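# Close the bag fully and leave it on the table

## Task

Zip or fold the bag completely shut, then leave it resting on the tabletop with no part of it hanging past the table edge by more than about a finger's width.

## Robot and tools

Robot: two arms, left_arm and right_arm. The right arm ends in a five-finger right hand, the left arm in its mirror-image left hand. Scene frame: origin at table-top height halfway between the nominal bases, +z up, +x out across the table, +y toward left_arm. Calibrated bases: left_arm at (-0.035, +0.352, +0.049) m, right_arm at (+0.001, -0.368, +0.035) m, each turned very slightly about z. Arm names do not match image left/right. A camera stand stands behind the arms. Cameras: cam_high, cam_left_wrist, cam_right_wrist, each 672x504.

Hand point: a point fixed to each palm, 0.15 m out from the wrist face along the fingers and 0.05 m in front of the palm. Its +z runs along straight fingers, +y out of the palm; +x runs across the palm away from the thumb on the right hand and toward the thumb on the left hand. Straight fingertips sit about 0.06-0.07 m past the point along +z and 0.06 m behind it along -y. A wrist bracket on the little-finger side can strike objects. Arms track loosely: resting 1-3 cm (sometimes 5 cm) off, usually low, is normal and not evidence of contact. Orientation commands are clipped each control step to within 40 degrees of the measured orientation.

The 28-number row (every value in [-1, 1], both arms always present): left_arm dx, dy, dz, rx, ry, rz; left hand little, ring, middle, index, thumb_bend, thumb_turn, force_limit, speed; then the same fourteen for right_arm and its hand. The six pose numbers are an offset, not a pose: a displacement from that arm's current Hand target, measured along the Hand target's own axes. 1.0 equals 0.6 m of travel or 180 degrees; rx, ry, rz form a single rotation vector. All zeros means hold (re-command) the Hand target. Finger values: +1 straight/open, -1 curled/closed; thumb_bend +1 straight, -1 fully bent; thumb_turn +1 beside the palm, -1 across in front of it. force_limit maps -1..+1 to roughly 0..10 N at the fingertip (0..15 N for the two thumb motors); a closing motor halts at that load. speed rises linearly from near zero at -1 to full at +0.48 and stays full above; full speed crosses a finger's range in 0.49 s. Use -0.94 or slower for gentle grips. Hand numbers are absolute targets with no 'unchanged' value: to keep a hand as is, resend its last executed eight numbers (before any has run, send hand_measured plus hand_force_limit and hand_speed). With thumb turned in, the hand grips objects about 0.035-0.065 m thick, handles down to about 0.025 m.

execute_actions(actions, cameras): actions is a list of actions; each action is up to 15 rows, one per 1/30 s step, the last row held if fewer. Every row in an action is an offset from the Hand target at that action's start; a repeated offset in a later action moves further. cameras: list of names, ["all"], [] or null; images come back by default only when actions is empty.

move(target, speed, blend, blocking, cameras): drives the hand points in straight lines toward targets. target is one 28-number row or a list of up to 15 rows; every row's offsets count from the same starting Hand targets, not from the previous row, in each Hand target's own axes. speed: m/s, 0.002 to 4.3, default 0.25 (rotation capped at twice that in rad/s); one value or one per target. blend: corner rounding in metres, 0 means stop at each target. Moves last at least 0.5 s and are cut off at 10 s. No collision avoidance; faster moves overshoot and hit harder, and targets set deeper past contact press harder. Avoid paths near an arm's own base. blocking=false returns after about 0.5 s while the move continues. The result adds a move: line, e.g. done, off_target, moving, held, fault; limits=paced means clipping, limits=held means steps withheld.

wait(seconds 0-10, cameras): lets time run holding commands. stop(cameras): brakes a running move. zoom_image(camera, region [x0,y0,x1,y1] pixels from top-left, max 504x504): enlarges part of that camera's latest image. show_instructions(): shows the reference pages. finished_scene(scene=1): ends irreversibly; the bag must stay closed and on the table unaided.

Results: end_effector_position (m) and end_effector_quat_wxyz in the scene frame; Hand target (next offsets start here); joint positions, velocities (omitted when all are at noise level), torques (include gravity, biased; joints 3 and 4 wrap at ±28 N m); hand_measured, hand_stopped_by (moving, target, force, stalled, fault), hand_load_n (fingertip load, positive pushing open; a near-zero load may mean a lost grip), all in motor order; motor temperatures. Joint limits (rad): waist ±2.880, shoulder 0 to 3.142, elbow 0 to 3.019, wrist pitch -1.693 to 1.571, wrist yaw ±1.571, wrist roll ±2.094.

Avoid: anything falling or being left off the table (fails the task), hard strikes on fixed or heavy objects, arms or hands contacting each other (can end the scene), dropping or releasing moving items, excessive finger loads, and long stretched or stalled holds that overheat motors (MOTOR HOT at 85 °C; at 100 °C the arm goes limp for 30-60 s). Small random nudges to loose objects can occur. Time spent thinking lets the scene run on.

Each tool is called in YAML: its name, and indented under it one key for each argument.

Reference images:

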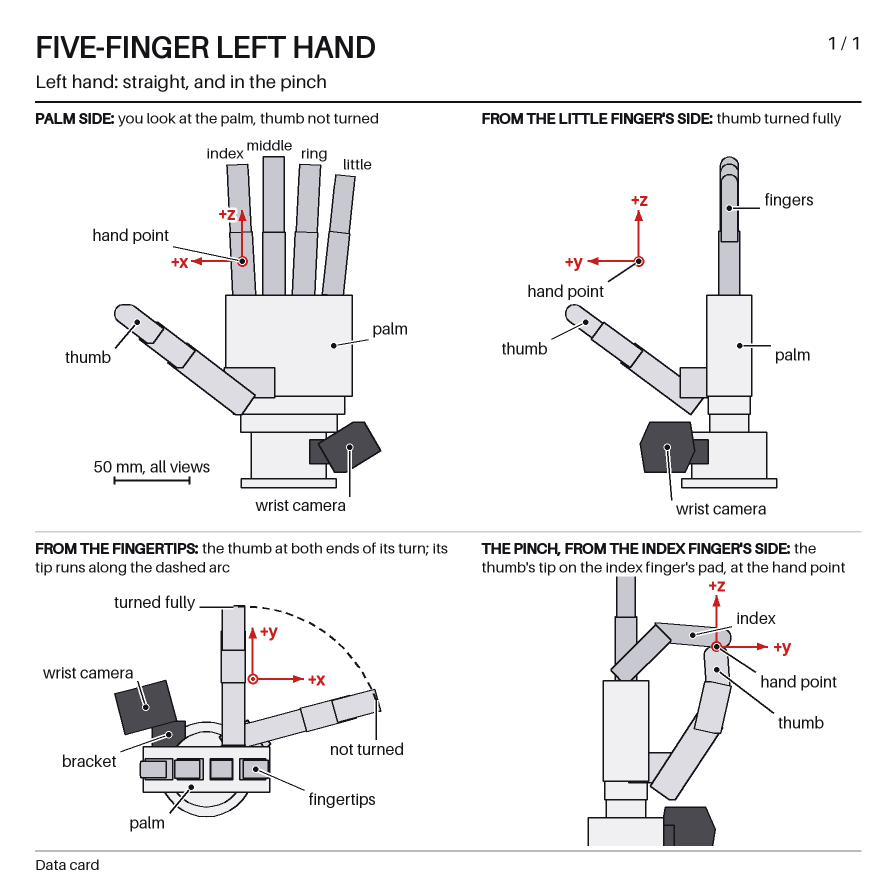

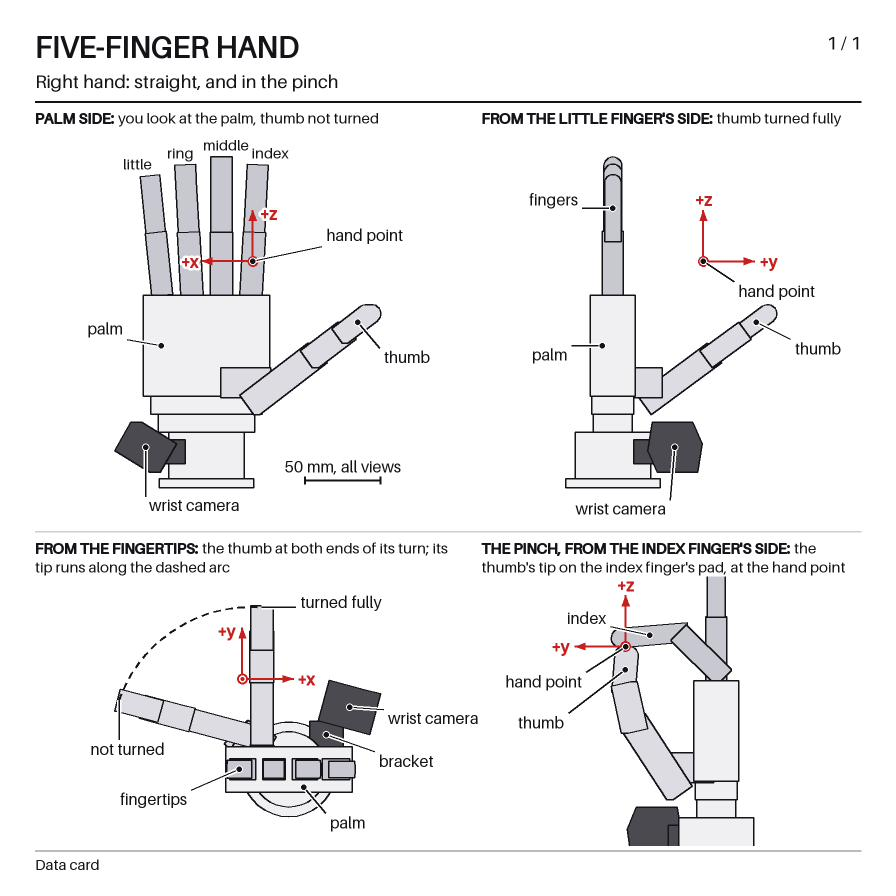

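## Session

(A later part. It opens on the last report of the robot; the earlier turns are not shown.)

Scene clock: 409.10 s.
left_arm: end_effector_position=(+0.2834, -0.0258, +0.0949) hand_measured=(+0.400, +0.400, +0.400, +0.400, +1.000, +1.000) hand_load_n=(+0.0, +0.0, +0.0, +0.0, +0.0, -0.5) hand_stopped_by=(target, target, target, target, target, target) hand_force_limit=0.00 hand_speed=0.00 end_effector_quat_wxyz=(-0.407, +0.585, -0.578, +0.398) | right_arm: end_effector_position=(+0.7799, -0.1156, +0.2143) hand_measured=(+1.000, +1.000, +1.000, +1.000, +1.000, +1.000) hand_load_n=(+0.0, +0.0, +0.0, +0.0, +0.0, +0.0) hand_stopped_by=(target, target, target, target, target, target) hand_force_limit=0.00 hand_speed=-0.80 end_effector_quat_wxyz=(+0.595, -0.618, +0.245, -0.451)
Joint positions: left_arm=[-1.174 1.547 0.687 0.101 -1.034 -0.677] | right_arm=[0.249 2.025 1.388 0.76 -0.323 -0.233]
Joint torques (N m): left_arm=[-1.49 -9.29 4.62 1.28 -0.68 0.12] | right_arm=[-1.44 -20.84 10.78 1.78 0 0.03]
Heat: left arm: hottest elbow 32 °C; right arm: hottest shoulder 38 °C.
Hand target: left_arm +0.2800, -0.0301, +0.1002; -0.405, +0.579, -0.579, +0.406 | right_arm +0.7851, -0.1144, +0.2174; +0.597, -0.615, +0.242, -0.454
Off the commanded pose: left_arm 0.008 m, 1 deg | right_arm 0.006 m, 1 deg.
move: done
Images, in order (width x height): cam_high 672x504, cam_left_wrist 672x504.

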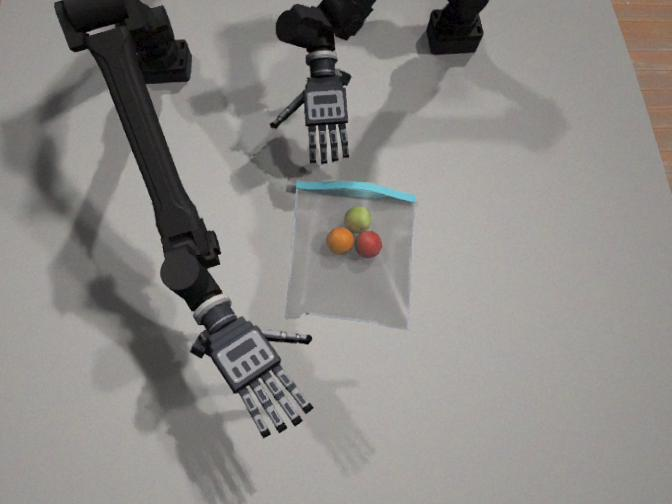

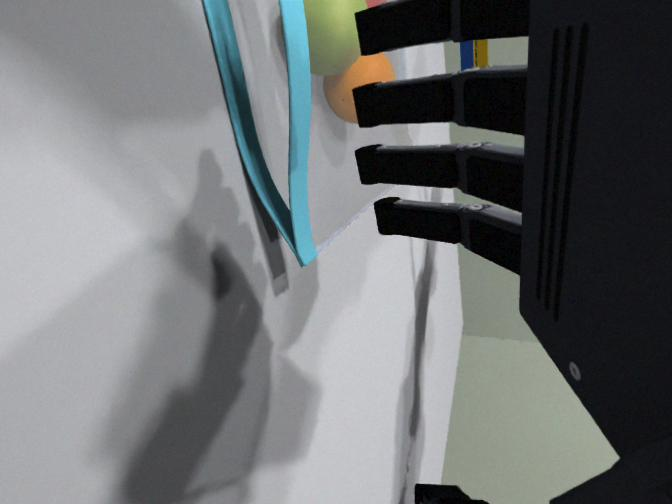

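move:
  target: [0.0417,0.0152,0.080,-0.139,0,0,0.4,0.4,0.4,0.4,1,1,0,0,0,0,0,0,0,0,1,1,1,1,1,1,0,-0.8]
  cameras: ["cam_high","cam_left_wrist"]
  speed: 0.2

zoom_image:
  camera: "cam_high"
  region: [270, 140, 430, 230]

Scene clock: 457.47 s.
left_arm: end_effector_position=(+0.3095, -0.0459, +0.0698) hand_measured=(+0.400, +0.400, +0.400, +0.400, +1.000, +1.000) hand_load_n=(+0.0, +0.0, +0.0, +0.0, +0.0, -0.5) hand_stopped_by=(target, target, target, target, target, target) hand_force_limit=0.00 hand_speed=0.00 end_effector_quat_wxyz=(-0.273, +0.644, -0.663, +0.266) | right_arm: end_effector_position=(+0.7799, -0.1156, +0.2143) hand_measured=(+1.000, +1.000, +1.000, +1.000, +1.000, +1.000) hand_load_n=(-0.5, +0.0, +0.0, +0.0, +0.0, -0.5) hand_stopped_by=(target, target, target, target, target, target) hand_force_limit=0.00 hand_speed=-0.80 end_effector_quat_wxyz=(+0.595, -0.618, +0.245, -0.451)
Joint positions: left_arm=[-0.998 1.628 0.952 -0.381 -0.619 -0.773] | right_arm=[0.249 2.025 1.388 0.76 -0.323 -0.233]
Joint torques (N m): left_arm=[0.03 -9.11 8.13 0.06 -0.43 -0.24] | right_arm=[-1.49 -20.95 10.78 1.8 0 0.03]
Heat: left arm: hottest elbow 32 °C; right arm: hottest shoulder 38 °C.
Hand target: left_arm +0.3219, -0.0551, +0.0752; -0.270, +0.653, -0.654, +0.271 | right_arm +0.7851, -0.1144, +0.2174; +0.597, -0.615, +0.242, -0.454
Off the commanded pose: left_arm 0.016 m, 2 deg | right_arm 0.006 m, 1 deg.
move: off_target (left_arm)
Images, in order (width x height): cam_high 672x504, cam_left_wrist 672x504.

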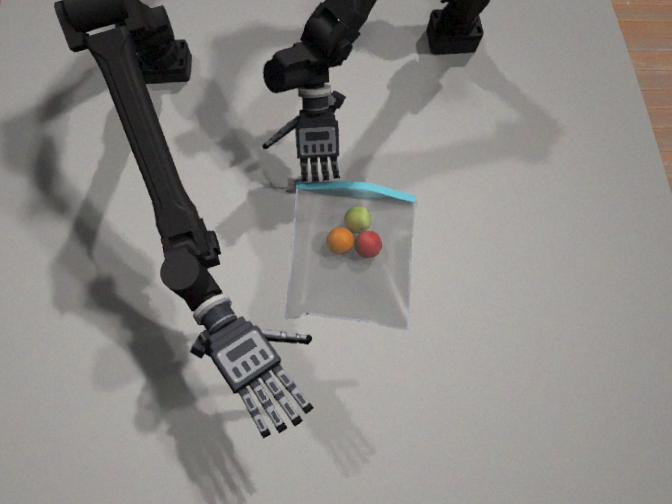

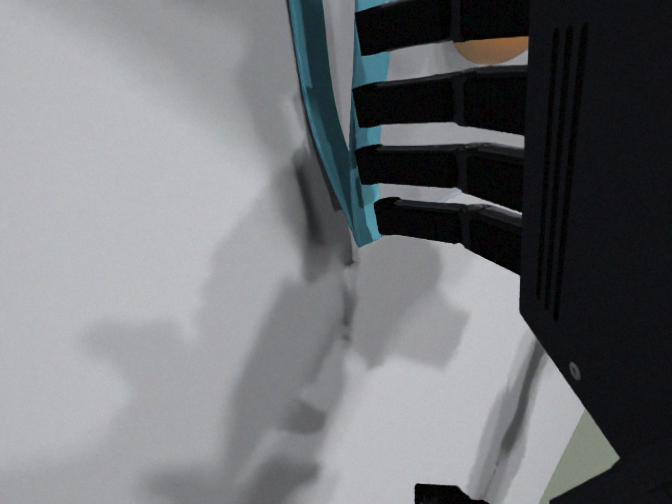

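Scaled by 3.150 from the camera's 672x504 image, which has a finer 960x720 frame.

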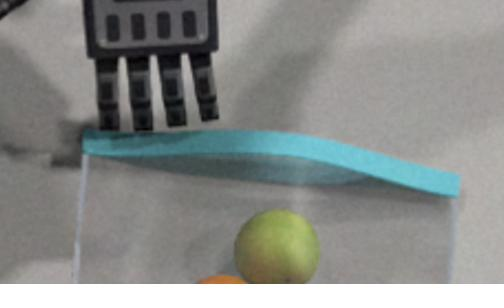

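move:
  target: [-0.005,0.0872,0.0542,0,0,0,0.4,0.4,0.4,0.4,1,1,0,0,0,0,0,0,0,0,1,1,1,1,1,1,0,-0.8]
  cameras: ["cam_high","cam_left_wrist"]
  speed: 0.08

zoom_image:
  camera: "cam_left_wrist"
  region: [290, 0, 440, 250]

zoom_image:
  camera: "cam_high"
  region: [270, 140, 430, 230]

Scene clock: 476.73 s.
left_arm: end_effector_position=(+0.3167, -0.0522, +0.0354) hand_measured=(+0.400, +0.400, +0.400, +0.400, +1.000, +1.000) hand_load_n=(+0.0, +0.0, -0.5, +0.0, +0.0, +0.0) hand_stopped_by=(target, target, target, target, target, target) hand_force_limit=0.00 hand_speed=0.00 end_effector_quat_wxyz=(-0.274, +0.653, -0.648, +0.282) | right_arm: end_effector_position=(+0.7799, -0.1156, +0.2143) hand_measured=(+1.000, +1.000, +1.000, +1.000, +1.000, +1.000) hand_load_n=(+0.0, +0.0, +0.0, +0.0, +0.0, -0.5) hand_stopped_by=(target, target, target, target, target, target) hand_force_limit=0.00 hand_speed=-0.80 end_effector_quat_wxyz=(+0.595, -0.618, +0.245, -0.451)
Joint positions: left_arm=[-0.998 1.707 0.924 -0.248 -0.633 -0.797] | right_arm=[0.249 2.025 1.388 0.76 -0.323 -0.233]
Joint torques (N m): left_arm=[-1.55 -8.47 4.38 0.95 -0.31 -0.2] | right_arm=[-1.44 -20.95 10.8 1.74 0.01 0.04]
Heat: left arm: hottest elbow 33 °C; right arm: hottest shoulder 38 °C.
Hand target: left_arm +0.3079, -0.0521, +0.0152; -0.270, +0.653, -0.654, +0.271 | right_arm +0.7851, -0.1144, +0.2174; +0.597, -0.615, +0.242, -0.454
Off the commanded pose: left_arm 0.022 m, 1 deg | right_arm 0.006 m, 1 deg.
move: off_target (left_arm)
Images, in order (width x height): cam_high 672x504, cam_left_wrist 672x504.

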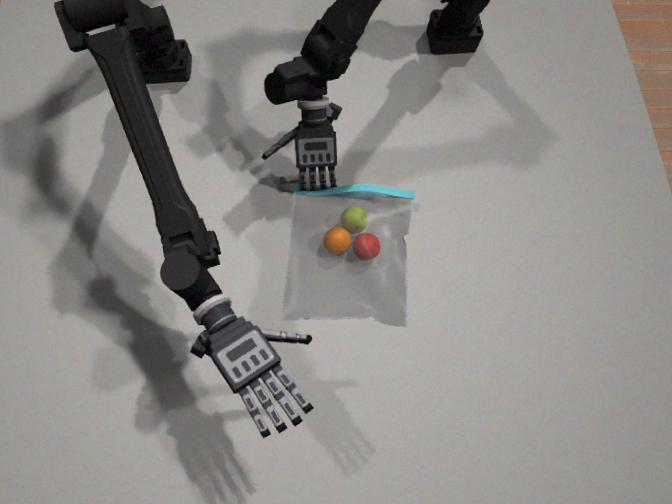

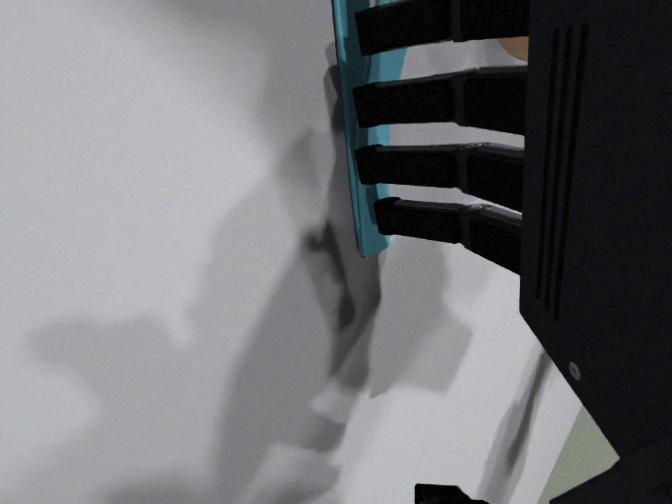

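Scaled by 2.016 from the camera's 672x504 image, which has a finer 960x720 frame.

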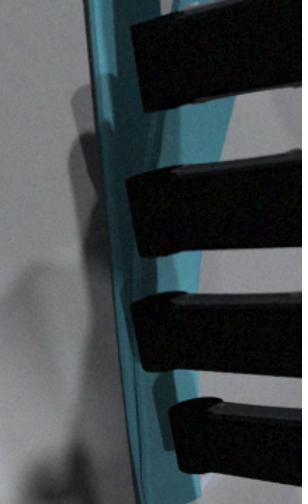

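Scaled by 3.150 from the camera's 672x504 image, which has a finer 960x720 frame.

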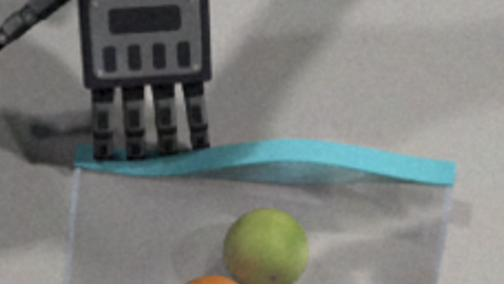

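move:
  target: [-0.005,0.0448,0.0259,0,0,0,0.4,0.4,0.4,0.4,1,1,0,0,0,0,0,0,0,0,1,1,1,1,1,1,0,-0.8]
  cameras: ["cam_high","cam_left_wrist"]
  speed: 0.08

zoom_image:
  camera: "cam_left_wrist"
  region: [290, 0, 440, 250]

Scene clock: 486.07 s.
left_arm: end_effector_position=(+0.3202, -0.0578, +0.0320) hand_measured=(+0.400, +0.400, +0.400, +0.400, +1.000, +1.000) hand_load_n=(+0.0, +0.0, -1.0, +0.0, +0.0, +0.0) hand_stopped_by=(target, target, target, target, target, target) hand_force_limit=0.00 hand_speed=0.00 end_effector_quat_wxyz=(-0.277, +0.655, -0.632, +0.307) | right_arm: end_effector_position=(+0.7799, -0.1156, +0.2143) hand_measured=(+1.000, +1.000, +1.000, +1.000, +1.000, +1.000) hand_load_n=(+0.0, +0.0, +0.0, +0.0, +0.0, +0.0) hand_stopped_by=(target, target, target, target, target, target) hand_force_limit=0.00 hand_speed=-0.80 end_effector_quat_wxyz=(+0.595, -0.618, +0.245, -0.451)
Joint positions: left_arm=[-1.007 1.719 0.898 -0.159 -0.656 -0.808] | right_arm=[0.249 2.025 1.388 0.76 -0.323 -0.233]
Joint torques (N m): left_arm=[-1.61 -5.77 3.34 0.39 0.36 -0.21] | right_arm=[-1.49 -20.95 10.76 1.8 0.01 0.04]
Heat: left arm: hottest elbow 33 °C; right arm: hottest shoulder 39 °C.
Hand target: left_arm +0.2999, -0.0492, -0.0148; -0.270, +0.653, -0.654, +0.271 | right_arm +0.7851, -0.1144, +0.2174; +0.597, -0.615, +0.242, -0.454
Off the commanded pose: left_arm 0.052 m, 5 deg | right_arm 0.006 m, 1 deg.
move: off_target (left_arm)
Images, in order (width x height): cam_high 672x504, cam_left_wrist 672x504.

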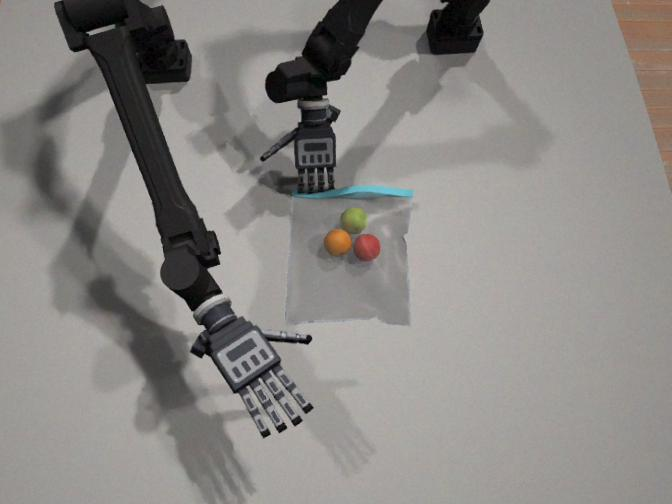

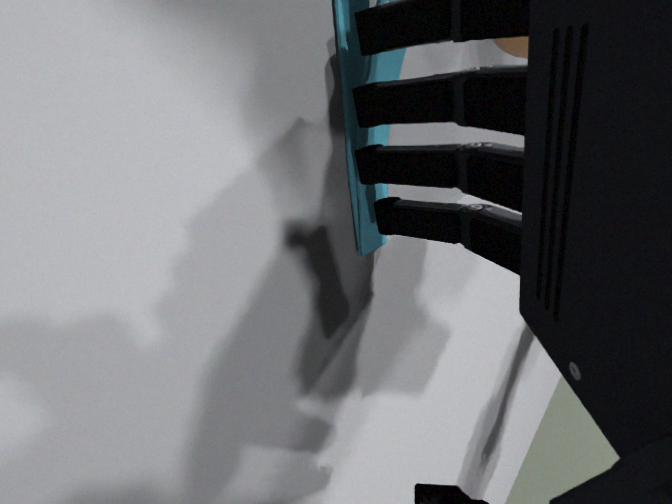

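Scaled by 2.016 from the camera's 672x504 image, which has a finer 960x720 frame.

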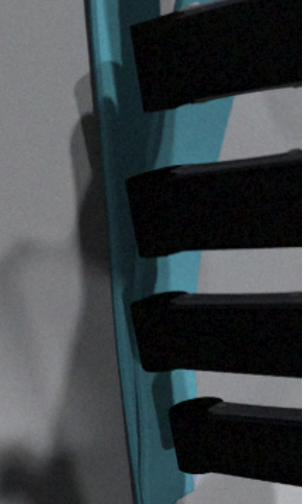

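move:
  target:
    - [0.005,-0.0813,-0.0601,0,0,0,0.4,0.4,0.4,0.4,1,1,0,0,0,0,0,0,0,0,1,1,1,1,1,1,0,-0.8]
    - [0,-0.1296,-0.106,0,0,0,0.4,0.4,0.4,0.4,1,1,0,0,0,0,0,0,0,0,1,1,1,1,1,1,0,-0.8]
  cameras: ["cam_high","cam_left_wrist"]
  speed: 0.1
  blend: 0.02

zoom_image:
  camera: "cam_left_wrist"
  region: [220, 0, 420, 260]

zoom_image:
  camera: "cam_high"
  region: [270, 140, 430, 230]

Scene clock: 502.13 s.
left_arm: end_effector_position=(+0.3003, -0.0387, +0.0699) hand_measured=(+0.400, +0.400, +0.400, +0.400, +1.000, +1.000) hand_load_n=(+0.0, +0.0, +0.0, +0.0, +0.0, -0.5) hand_stopped_by=(target, target, target, target, target, target) hand_force_limit=0.00 hand_speed=0.00 end_effector_quat_wxyz=(-0.272, +0.652, -0.658, +0.260) | right_arm: end_effector_position=(+0.7799, -0.1156, +0.2143) hand_measured=(+1.000, +1.000, +1.000, +1.000, +1.000, +1.000) hand_load_n=(+0.0, +0.0, +0.0, +0.0, +0.0, +0.0) hand_stopped_by=(target, target, target, target, target, target) hand_force_limit=0.00 hand_speed=-0.80 end_effector_quat_wxyz=(+0.595, -0.618, +0.245, -0.451)
Joint positions: left_arm=[-1.007 1.609 0.935 -0.412 -0.626 -0.811] | right_arm=[0.249 2.025 1.388 0.76 -0.323 -0.233]
Joint torques (N m): left_arm=[-0.56 -10.75 7.83 0.17 -0.44 0.05] | right_arm=[-1.49 -20.78 10.8 1.8 -0.01 0.04]
Heat: left arm: hottest elbow 32 °C; right arm: hottest shoulder 39 °C.
Hand target: left_arm +0.3099, -0.0492, +0.0852; -0.270, +0.653, -0.653, +0.271 | right_arm +0.7851, -0.1144, +0.2174; +0.597, -0.615, +0.242, -0.454
Off the commanded pose: left_arm 0.021 m, 1 deg | right_arm 0.006 m, 1 deg.
move: off_target (left_arm)
Images, in order (width x height): cam_high 672x504, cam_left_wrist 672x504.

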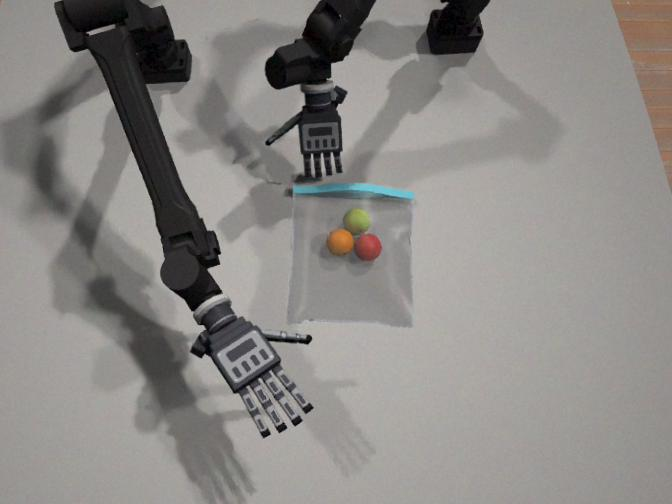

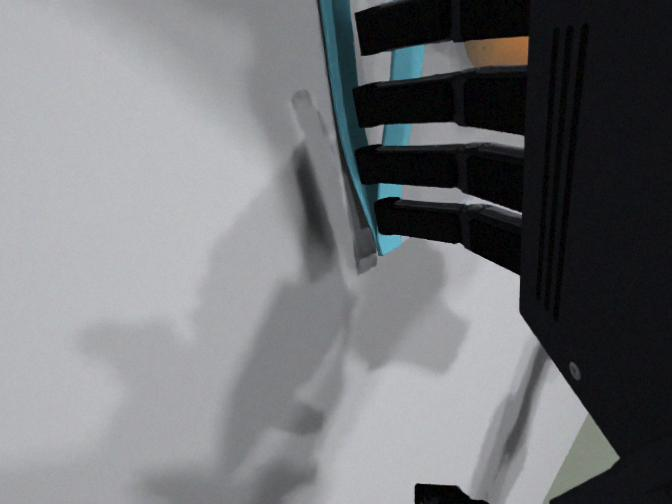

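Scaled by 1.938 from the camera's 672x504 image, which has a finer 960x720 frame.

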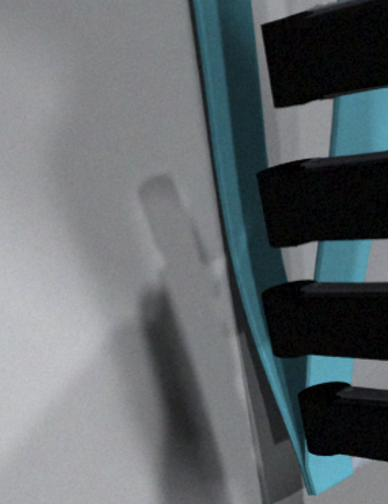

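Scaled by 3.150 from the camera's 672x504 image, which has a finer 960x720 frame.

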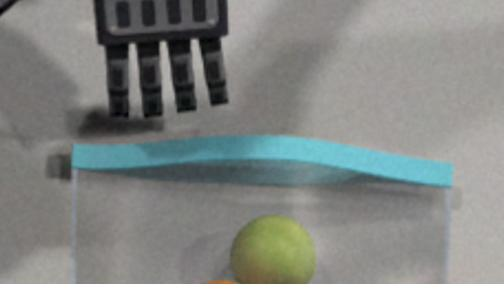

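move:
  target: [0.035,0.0118,0.0471,0,0,0,-1,-1,-1,0.4,1,1,0,0,0,0,0,0,0,0,1,1,1,1,1,1,0,-0.8]
  cameras: ["cam_high","cam_left_wrist"]
  speed: 0.1

zoom_image:
  camera: "cam_high"
  region: [270, 140, 430, 230]

Scene clock: 528.73 s.
left_arm: end_effector_position=(+0.3113, -0.0553, +0.0523) hand_measured=(-1.000, -1.000, -1.000, +0.400, +1.000, +1.000) hand_load_n=(+0.0, +0.0, +0.0, +0.0, +0.0, +0.0) hand_stopped_by=(target, target, target, target, target, target) hand_force_limit=0.00 hand_speed=0.00 end_effector_quat_wxyz=(-0.273, +0.652, -0.659, +0.256) | right_arm: end_effector_position=(+0.7799, -0.1156, +0.2143) hand_measured=(+1.000, +1.000, +1.000, +1.000, +1.000, +1.000) hand_load_n=(+0.0, +0.0, +0.0, -0.5, +0.0, -0.5) hand_stopped_by=(target, target, target, target, target, target) hand_force_limit=0.00 hand_speed=-0.80 end_effector_quat_wxyz=(+0.595, -0.618, +0.245, -0.451)
Joint positions: left_arm=[-1.007 1.688 0.983 -0.389 -0.626 -0.811] | right_arm=[0.249 2.025 1.388 0.76 -0.323 -0.233]
Joint torques (N m): left_arm=[-0.38 -9.99 7.87 0.98 -0.45 0.06] | right_arm=[-1.49 -20.89 10.78 1.8 -0.01 0.03]
Heat: left arm: hottest elbow 34 °C; right arm: hottest shoulder 39 °C.
Hand target: left_arm +0.3248, -0.0700, +0.0602; -0.270, +0.653, -0.654, +0.271 | right_arm +0.7851, -0.1144, +0.2174; +0.597, -0.615, +0.242, -0.454
Off the commanded pose: left_arm 0.022 m, 2 deg | right_arm 0.006 m, 1 deg.
move: off_target (left_arm)
Images, in order (width x height): cam_high 672x504, cam_left_wrist 672x504.

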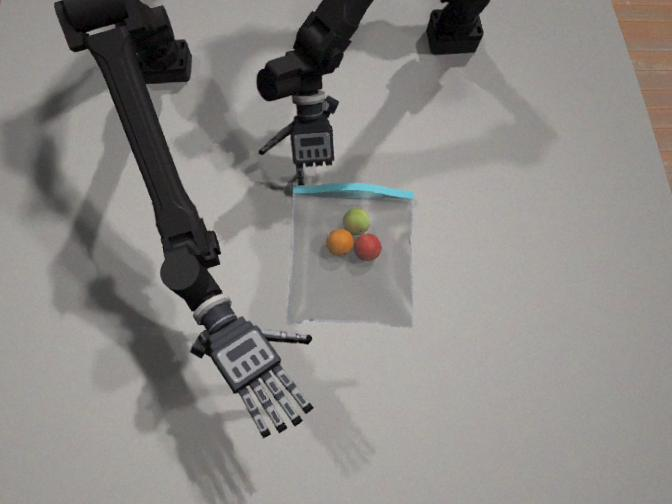

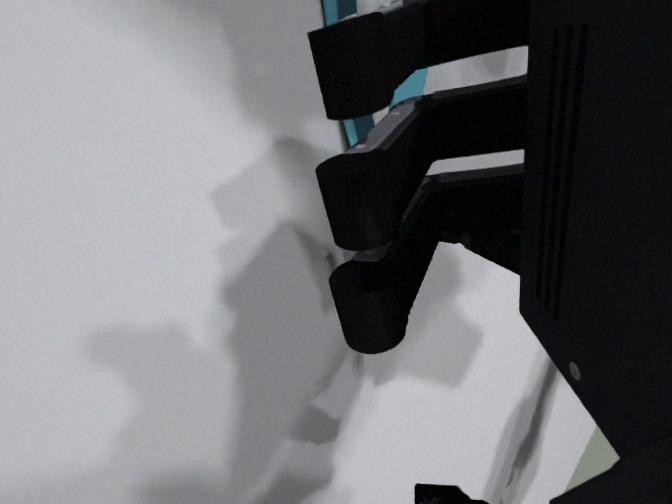

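Scaled by 3.150 from the camera's 672x504 image, which has a finer 960x720 frame.

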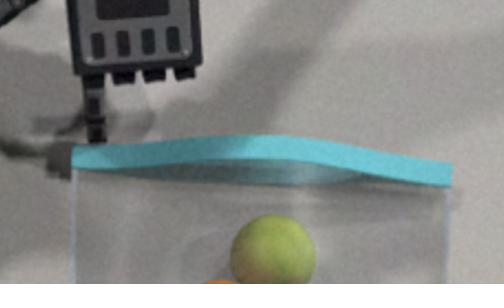

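move:
  target: [-0.0033,0.0601,0.046,0,0,0,-1,-1,-1,0.4,1,1,0,0,0,0,0,0,0,0,1,1,1,1,1,1,0,-0.8]
  cameras: ["cam_high"]
  speed: 0.08

zoom_image:
  camera: "cam_high"
  region: [270, 140, 430, 230]

Scene clock: 544.03 s.
left_arm: end_effector_position=(+0.3227, -0.0707, +0.0312) hand_measured=(-1.000, -1.000, -1.000, +0.400, +1.000, +1.000) hand_load_n=(+0.0, +0.0, +0.0, +0.0, +0.0, -0.5) hand_stopped_by=(target, target, target, target, target, target) hand_force_limit=0.00 hand_speed=0.00 end_effector_quat_wxyz=(-0.270, +0.654, -0.649, +0.280) | right_arm: end_effector_position=(+0.7799, -0.1156, +0.2143) hand_measured=(+1.000, +1.000, +1.000, +1.000, +1.000, +1.000) hand_load_n=(+0.0, +0.0, +0.0, +0.0, +0.0, -0.5) hand_stopped_by=(target, target, target, target, target, target) hand_force_limit=0.00 hand_speed=-0.80 end_effector_quat_wxyz=(+0.595, -0.618, +0.245, -0.451)
Joint positions: left_arm=[-1.007 1.753 0.981 -0.27 -0.63 -0.811] | right_arm=[0.249 2.025 1.388 0.76 -0.323 -0.233]
Joint torques (N m): left_arm=[-0.91 -9.64 4.56 0.98 -0.42 -0.04] | right_arm=[-1.38 -20.89 10.8 1.81 0.01 0.03]
Heat: left arm: hottest elbow 33 °C; right arm: hottest shoulder 39 °C.
Hand target: left_arm +0.3188, -0.0681, +0.0152; -0.270, +0.653, -0.654, +0.271 | right_arm +0.7851, -0.1144, +0.2174; +0.597, -0.615, +0.242, -0.454
Off the commanded pose: left_arm 0.017 m, 1 deg | right_arm 0.006 m, 1 deg.
move: off_target (left_arm)
Images, in order (width x height): cam_high 672x504.

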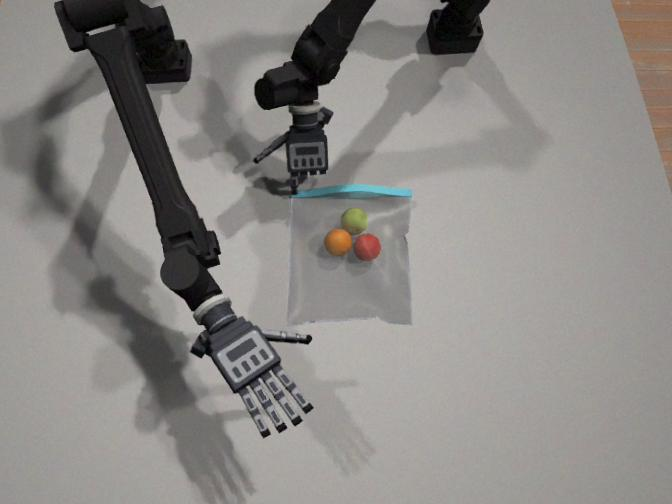

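Scaled by 3.150 from the camera's 672x504 image, which has a finer 960x720 frame.

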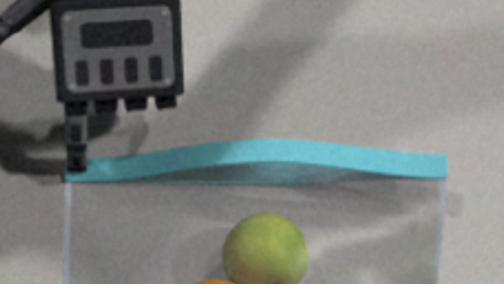

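move:
  target:
    - [-0.0033,0.0389,0.02,0,0,0,-1,-1,-1,0.4,1,1,0,0,0,0,0,0,0,0,1,1,1,1,1,1,0,-0.8]
    - [-0.1135,0.0389,0.02,0,0,0,-1,-1,-1,0.4,1,1,0,0,0,0,0,0,0,0,1,1,1,1,1,1,0,-0.8]
  cameras: ["cam_high","cam_left_wrist"]
  speed: 0.05
  blend: 0.01

zoom_image:
  camera: "cam_high"
  region: [270, 140, 430, 230]

Scene clock: 569.50 s.
left_arm: end_effector_position=(+0.3194, -0.0347, +0.0249) hand_measured=(-1.000, -1.000, -1.000, +0.400, +1.000, +1.000) hand_load_n=(+0.0, +0.0, +0.5, +1.0, +0.0, +0.0) hand_stopped_by=(target, target, target, target, target, target) hand_force_limit=0.00 hand_speed=0.00 end_effector_quat_wxyz=(-0.256, +0.659, -0.631, +0.320) | right_arm: end_effector_position=(+0.7799, -0.1156, +0.2143) hand_measured=(+1.000, +1.000, +1.000, +1.000, +1.000, +1.000) hand_load_n=(+0.0, +0.0, +0.0, -0.5, +0.0, +0.0) hand_stopped_by=(target, target, target, target, target, target) hand_force_limit=0.00 hand_speed=-0.80 end_effector_quat_wxyz=(+0.595, -0.618, +0.245, -0.451)
Joint positions: left_arm=[-0.96 1.684 0.808 -0.053 -0.592 -0.774] | right_arm=[0.249 2.025 1.388 0.76 -0.323 -0.233]
Joint torques (N m): left_arm=[1.08 -7.94 2.3 -0.16 -0.29 0.43] | right_arm=[-1.44 -20.89 10.74 1.78 0.01 0.02]
Heat: left arm: hottest elbow 32 °C; right arm: hottest shoulder 39 °C.
Hand target: left_arm +0.3110, +0.0001, -0.0099; -0.270, +0.653, -0.653, +0.271 | right_arm +0.7851, -0.1144, +0.2174; +0.597, -0.615, +0.242, -0.454
Off the commanded pose: left_arm 0.050 m, 6 deg | right_arm 0.006 m, 1 deg.
move: off_target (left_arm)
Images, in order (width x height): cam_high 672x504, cam_left_wrist 672x504.

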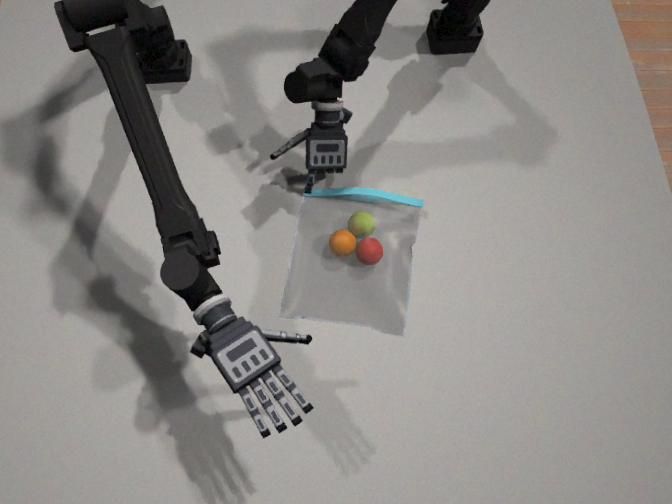

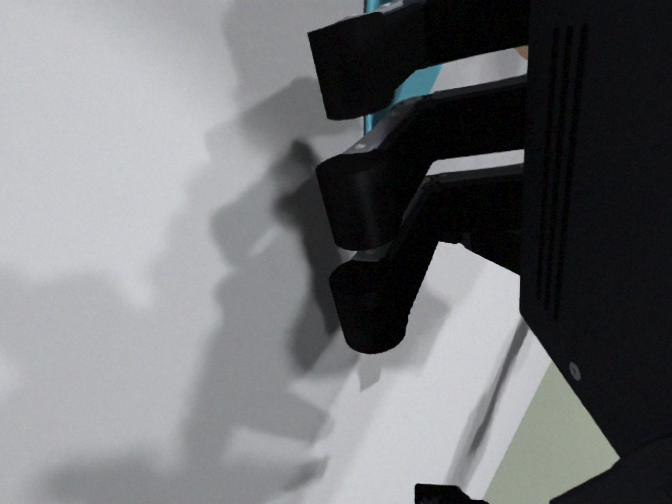

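Scaled by 3.150 from the camera's 672x504 image, which has a finer 960x720 frame.

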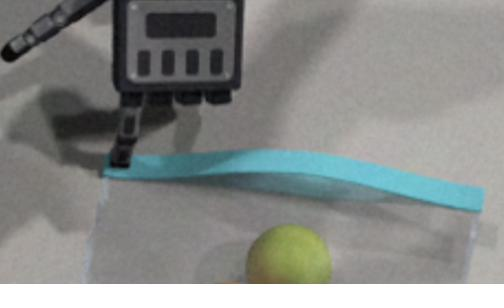

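move:
  target:
    - [0.0583,-0.1025,-0.086,0,0,0,-1,-1,-1,0.4,1,1,0,0,0,0,0,0,0,0,1,1,1,1,1,1,0,-0.8]
    - [0.05,-0.0931,-0.1897,0.139,0,0,1,1,1,1,1,1,0,0,0,0,0,0,0,0,1,1,1,1,1,1,0,-0.8]
  cameras: ["cam_high","cam_left_wrist"]
  speed: [0.08,0.2]
  blend: [0.02,0]

zoom_image:
  camera: "cam_left_wrist"
  region: [150, 0, 450, 300]

Scene clock: 588.17 s.
left_arm: end_effector_position=(+0.2733, -0.0258, +0.1043) hand_measured=(+1.000, +1.000, +1.000, +1.000, +1.000, +1.000) hand_load_n=(+0.0, +0.0, +0.0, +0.0, +0.0, +0.0) hand_stopped_by=(target, target, target, target, target, target) hand_force_limit=0.00 hand_speed=0.00 end_effector_quat_wxyz=(-0.408, +0.583, -0.579, +0.397) | right_arm: end_effector_position=(+0.7799, -0.1156, +0.2143) hand_measured=(+1.000, +1.000, +1.000, +1.000, +1.000, +1.000) hand_load_n=(-0.5, +0.0, +0.0, +0.0, +0.0, +0.0) hand_stopped_by=(target, target, target, target, target, target) hand_force_limit=0.00 hand_speed=-0.80 end_effector_quat_wxyz=(+0.595, -0.618, +0.245, -0.451)
Joint positions: left_arm=[-1.198 1.513 0.69 0.036 -1.052 -0.707] | right_arm=[0.249 2.025 1.388 0.76 -0.323 -0.233]
Joint torques (N m): left_arm=[-1.44 -9.17 4.72 1.25 -0.7 0.13] | right_arm=[-1.38 -20.89 10.8 1.78 0 0.03]
Heat: left arm: hottest elbow 31 °C; right arm: hottest shoulder 39 °C.
Hand target: left_arm +0.2699, -0.0299, +0.1101; -0.405, +0.579, -0.580, +0.406 | right_arm +0.7851, -0.1144, +0.2174; +0.597, -0.615, +0.242, -0.454
Off the commanded pose: left_arm 0.008 m, 1 deg | right_arm 0.006 m, 1 deg.
move: done
Images, in order (width x height): cam_high 672x504, cam_left_wrist 672x504.

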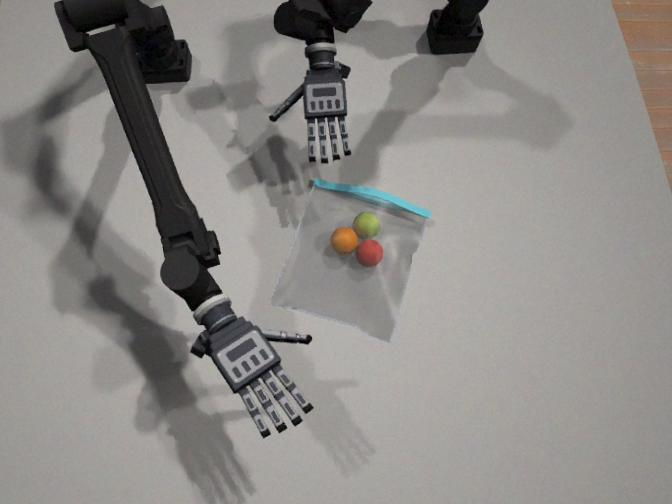

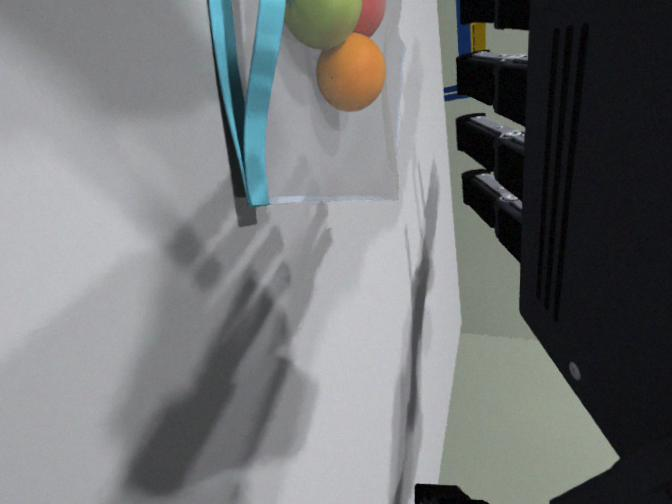

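Scaled by 1.680 from the camera's 672x504 image, which has a finer 960x720 frame.

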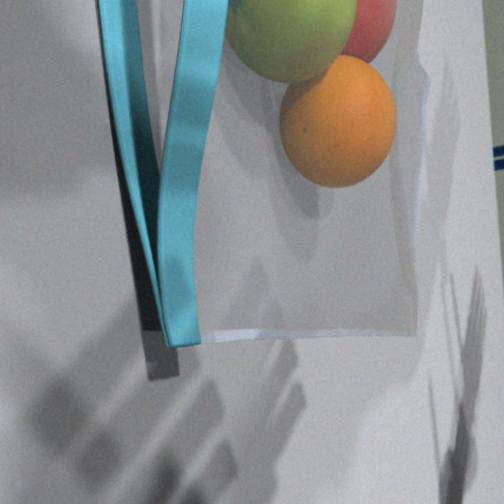

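zoom_image:
  camera: "cam_left_wrist"
  region: [200, 60, 300, 220]

Scaled by 3.150 from the camera's 672x504 image, which has a finer 960x720 frame.

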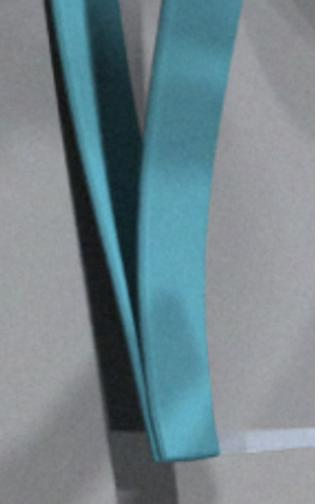

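move:
  target: [-0.2417,0.0121,0.1375,-0.138,0.0742,0.0472,-1,-1,-1,0.4,1,1,0,0,0,0,0,0,0,0,1,1,1,1,1,1,0,-0.8]
  cameras: ["cam_high","cam_left_wrist"]
  speed: 0.2

zoom_image:
  camera: "cam_high"
  region: [290, 140, 450, 240]

Scene clock: 649.43 s.
left_arm: end_effector_position=(+0.3302, +0.1186, +0.0661) hand_measured=(-1.000, -1.000, -1.000, +0.400, +1.000, +1.000) hand_load_n=(+0.0, +0.0, +0.0, +0.0, +0.0, -0.5) hand_stopped_by=(target, target, target, target, target, target) hand_force_limit=0.00 hand_speed=0.00 end_effector_quat_wxyz=(+0.226, -0.561, +0.737, -0.302) | right_arm: end_effector_position=(+0.7799, -0.1156, +0.2143) hand_measured=(+1.000, +1.000, +1.000, +1.000, +1.000, +1.000) hand_load_n=(+0.0, +0.0, +0.0, +0.0, +0.0, +0.0) hand_stopped_by=(target, target, target, target, target, target) hand_force_limit=0.00 hand_speed=-0.80 end_effector_quat_wxyz=(+0.595, -0.618, +0.245, -0.451)
Joint positions: left_arm=[-0.583 1.359 0.598 -0.057 -0.192 -0.209] | right_arm=[0.249 2.025 1.388 0.76 -0.323 -0.233]
Joint torques (N m): left_arm=[-0.15 -5.77 7.99 0.43 -0.1 0.17] | right_arm=[-1.49 -20.78 10.8 1.8 0 0.03]
Heat: left arm: hottest elbow 30 °C; right arm: hottest shoulder 39 °C.
Hand target: left_arm +0.3450, +0.1151, +0.0750; +0.231, -0.558, +0.737, -0.305 | right_arm +0.7851, -0.1144, +0.2174; +0.597, -0.615, +0.242, -0.454
Off the commanded pose: left_arm 0.018 m, 1 deg | right_arm 0.006 m, 1 deg.
move: off_target (left_arm)
Images, in order (width x height): cam_high 672x504, cam_left_wrist 672x504.

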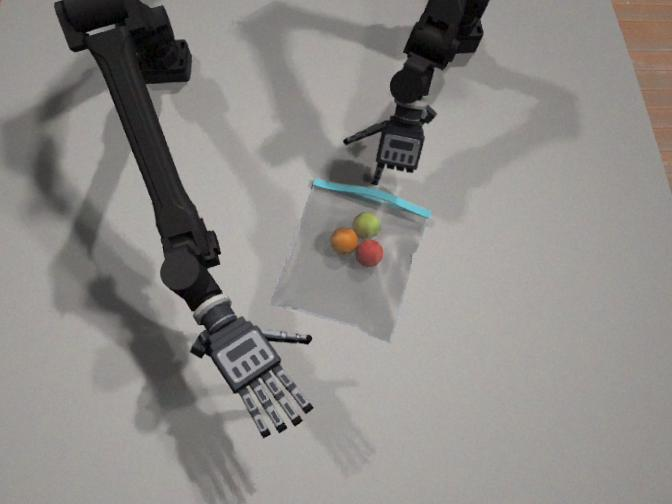

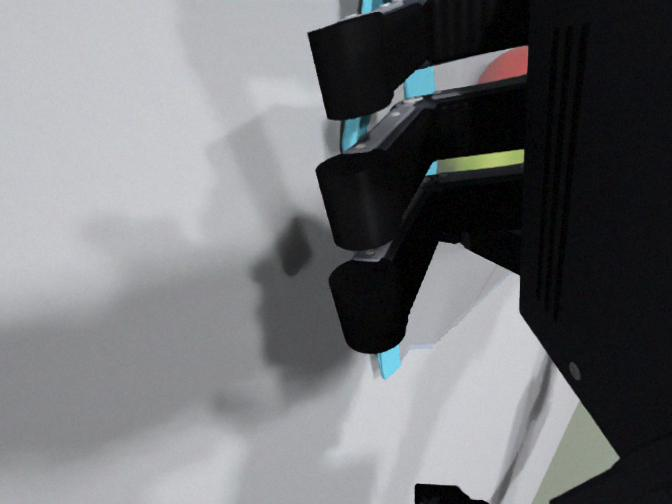

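Scaled by 3.150 from the camera's 672x504 image, which has a finer 960x720 frame.

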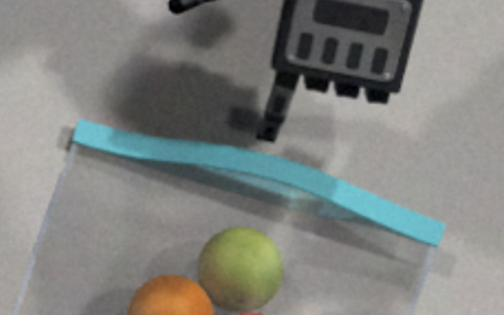

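zoom_image:
  camera: "cam_high"
  region: [300, 165, 370, 215]

zoom_image:
  camera: "cam_high"
  region: [365, 170, 440, 225]

Scaled by 7.200 from the camera's 672x504 image, which has a finer 960x720 frame.

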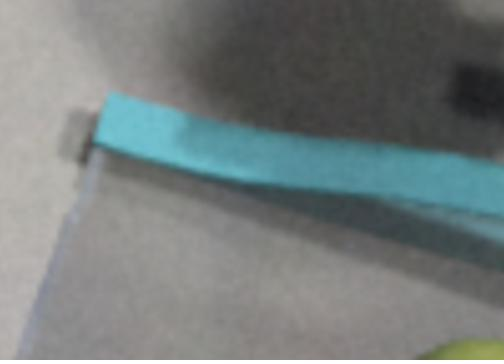

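Scaled by 6.720 from the camera's 672x504 image, which has a finer 960x720 frame.

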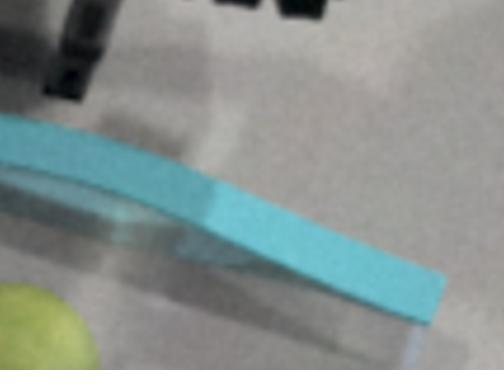

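move:
  target: [-0.0068,0.0658,0.0826,0,0,0,-1,-1,-1,0.4,1,1,0,0,0,0,0,0,0,0,1,1,1,1,1,1,0,-0.8]
  cameras: ["cam_high"]
  speed: 0.08

zoom_image:
  camera: "cam_high"
  region: [290, 140, 450, 240]

Scene clock: 685.43 s.
left_arm: end_effector_position=(+0.3538, +0.1079, +0.0256) hand_measured=(-1.000, -1.000, -1.000, +0.400, +1.000, +1.000) hand_load_n=(+0.0, +0.0, +0.0, -0.5, +0.0, +0.0) hand_stopped_by=(target, target, target, target, target, target) hand_force_limit=0.00 hand_speed=0.00 end_effector_quat_wxyz=(+0.231, -0.557, +0.731, -0.319) | right_arm: end_effector_position=(+0.7799, -0.1156, +0.2143) hand_measured=(+1.000, +1.000, +1.000, +1.000, +1.000, +1.000) hand_load_n=(+0.0, +0.0, +0.0, +0.0, +0.0, +0.0) hand_stopped_by=(target, target, target, target, target, target) hand_force_limit=0.00 hand_speed=-0.80 end_effector_quat_wxyz=(+0.595, -0.618, +0.245, -0.451)
Joint positions: left_arm=[-0.572 1.529 0.598 0.152 -0.18 -0.2] | right_arm=[0.249 2.025 1.388 0.76 -0.323 -0.233]
Joint torques (N m): left_arm=[0.32 -5.77 4.3 1.14 -0.1 0.18] | right_arm=[-1.38 -20.84 10.78 1.8 -0.02 0.03]
Heat: left arm: hottest elbow 34 °C; right arm: hottest shoulder 39 °C.
Hand target: left_arm +0.3529, +0.1170, +0.0120; +0.231, -0.558, +0.737, -0.305 | right_arm +0.7851, -0.1144, +0.2174; +0.597, -0.615, +0.242, -0.454
Off the commanded pose: left_arm 0.016 m, 2 deg | right_arm 0.006 m, 1 deg.
move: off_target (left_arm)
Images, in order (width x height): cam_high 672x504.

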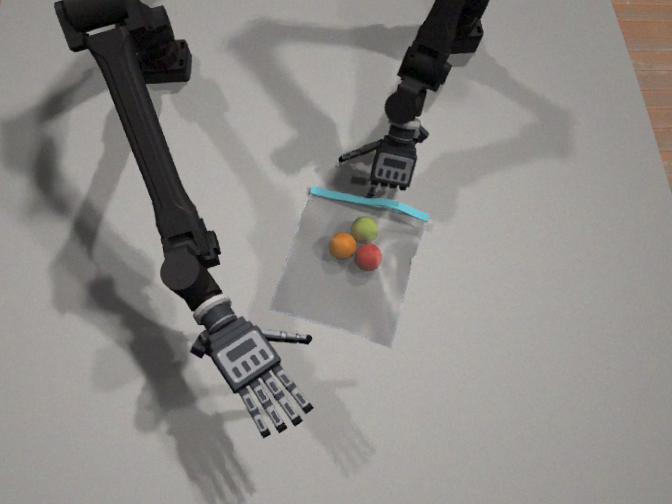

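Scaled by 3.150 from the camera's 672x504 image, which has a finer 960x720 frame.

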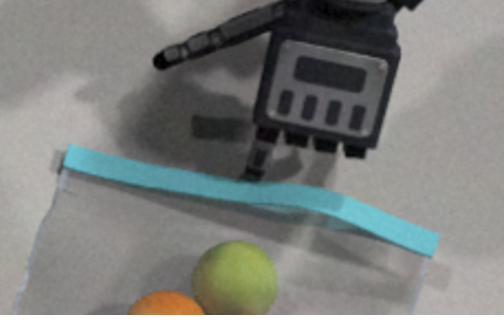

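move:
  target:
    - [0.0014,-0.044,-0.0337,0,0,0,-1,-1,-1,0.4,1,1,0,0,0,0,0,0,0,0,1,1,1,1,1,1,0,-0.8]
    - [0,-0.0135,0.0135,0,0,0,-1,-1,-1,0.4,1,1,0,0,0,0,0,0,0,0,1,1,1,1,1,1,0,-0.8]
  cameras: ["cam_high"]
  speed: 0.08

zoom_image:
  camera: "cam_high"
  region: [290, 140, 450, 240]

Scene clock: 701.63 s.
left_arm: end_effector_position=(+0.3576, +0.1093, +0.0246) hand_measured=(-1.000, -1.000, -1.000, +0.400, +1.000, +1.000) hand_load_n=(+0.0, +0.5, +0.0, -3.0, +0.0, +0.0) hand_stopped_by=(target, target, target, target, target, target) hand_force_limit=0.00 hand_speed=0.00 end_effector_quat_wxyz=(+0.231, -0.557, +0.731, -0.318) | right_arm: end_effector_position=(+0.7799, -0.1156, +0.2143) hand_measured=(+1.000, +1.000, +1.000, +1.000, +1.000, +1.000) hand_load_n=(-0.5, +0.0, +0.0, +0.0, +0.0, +0.0) hand_stopped_by=(target, target, target, target, target, target) hand_force_limit=0.00 hand_speed=-0.80 end_effector_quat_wxyz=(+0.595, -0.618, +0.245, -0.451)
Joint positions: left_arm=[-0.564 1.537 0.605 0.154 -0.175 -0.194] | right_arm=[0.249 2.025 1.388 0.76 -0.323 -0.233]
Joint torques (N m): left_arm=[0.32 -5.19 5.82 0.91 -0.09 0.18] | right_arm=[-1.44 -20.78 10.78 1.76 0 0.03]
Heat: left arm: hottest elbow 33 °C; right arm: hottest shoulder 39 °C.
Hand target: left_arm +0.3642, +0.1140, +0.0121; +0.231, -0.558, +0.737, -0.305 | right_arm +0.7851, -0.1144, +0.2174; +0.597, -0.615, +0.242, -0.454
Off the commanded pose: left_arm 0.015 m, 2 deg | right_arm 0.006 m, 1 deg.
move: off_target (left_arm)
Images, in order (width x height): cam_high 672x504.

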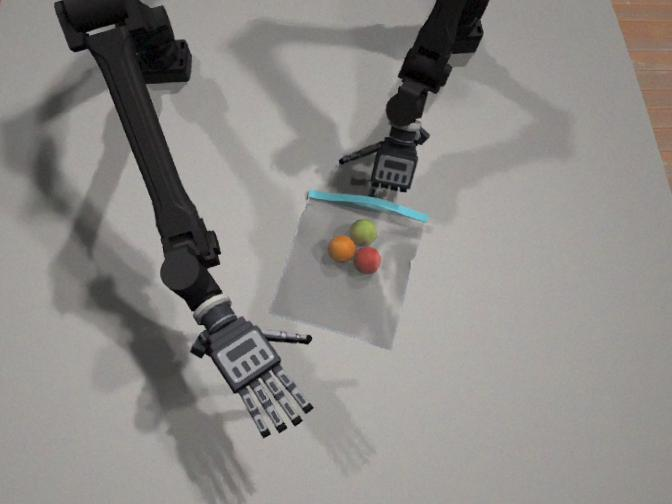

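Scaled by 3.150 from the camera's 672x504 image, which has a finer 960x720 frame.

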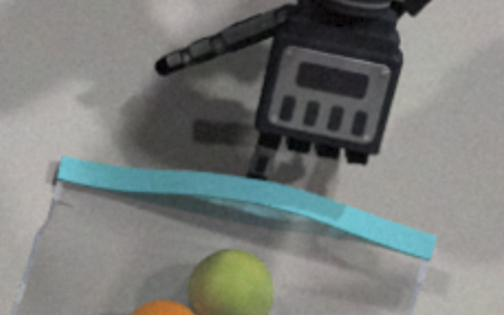

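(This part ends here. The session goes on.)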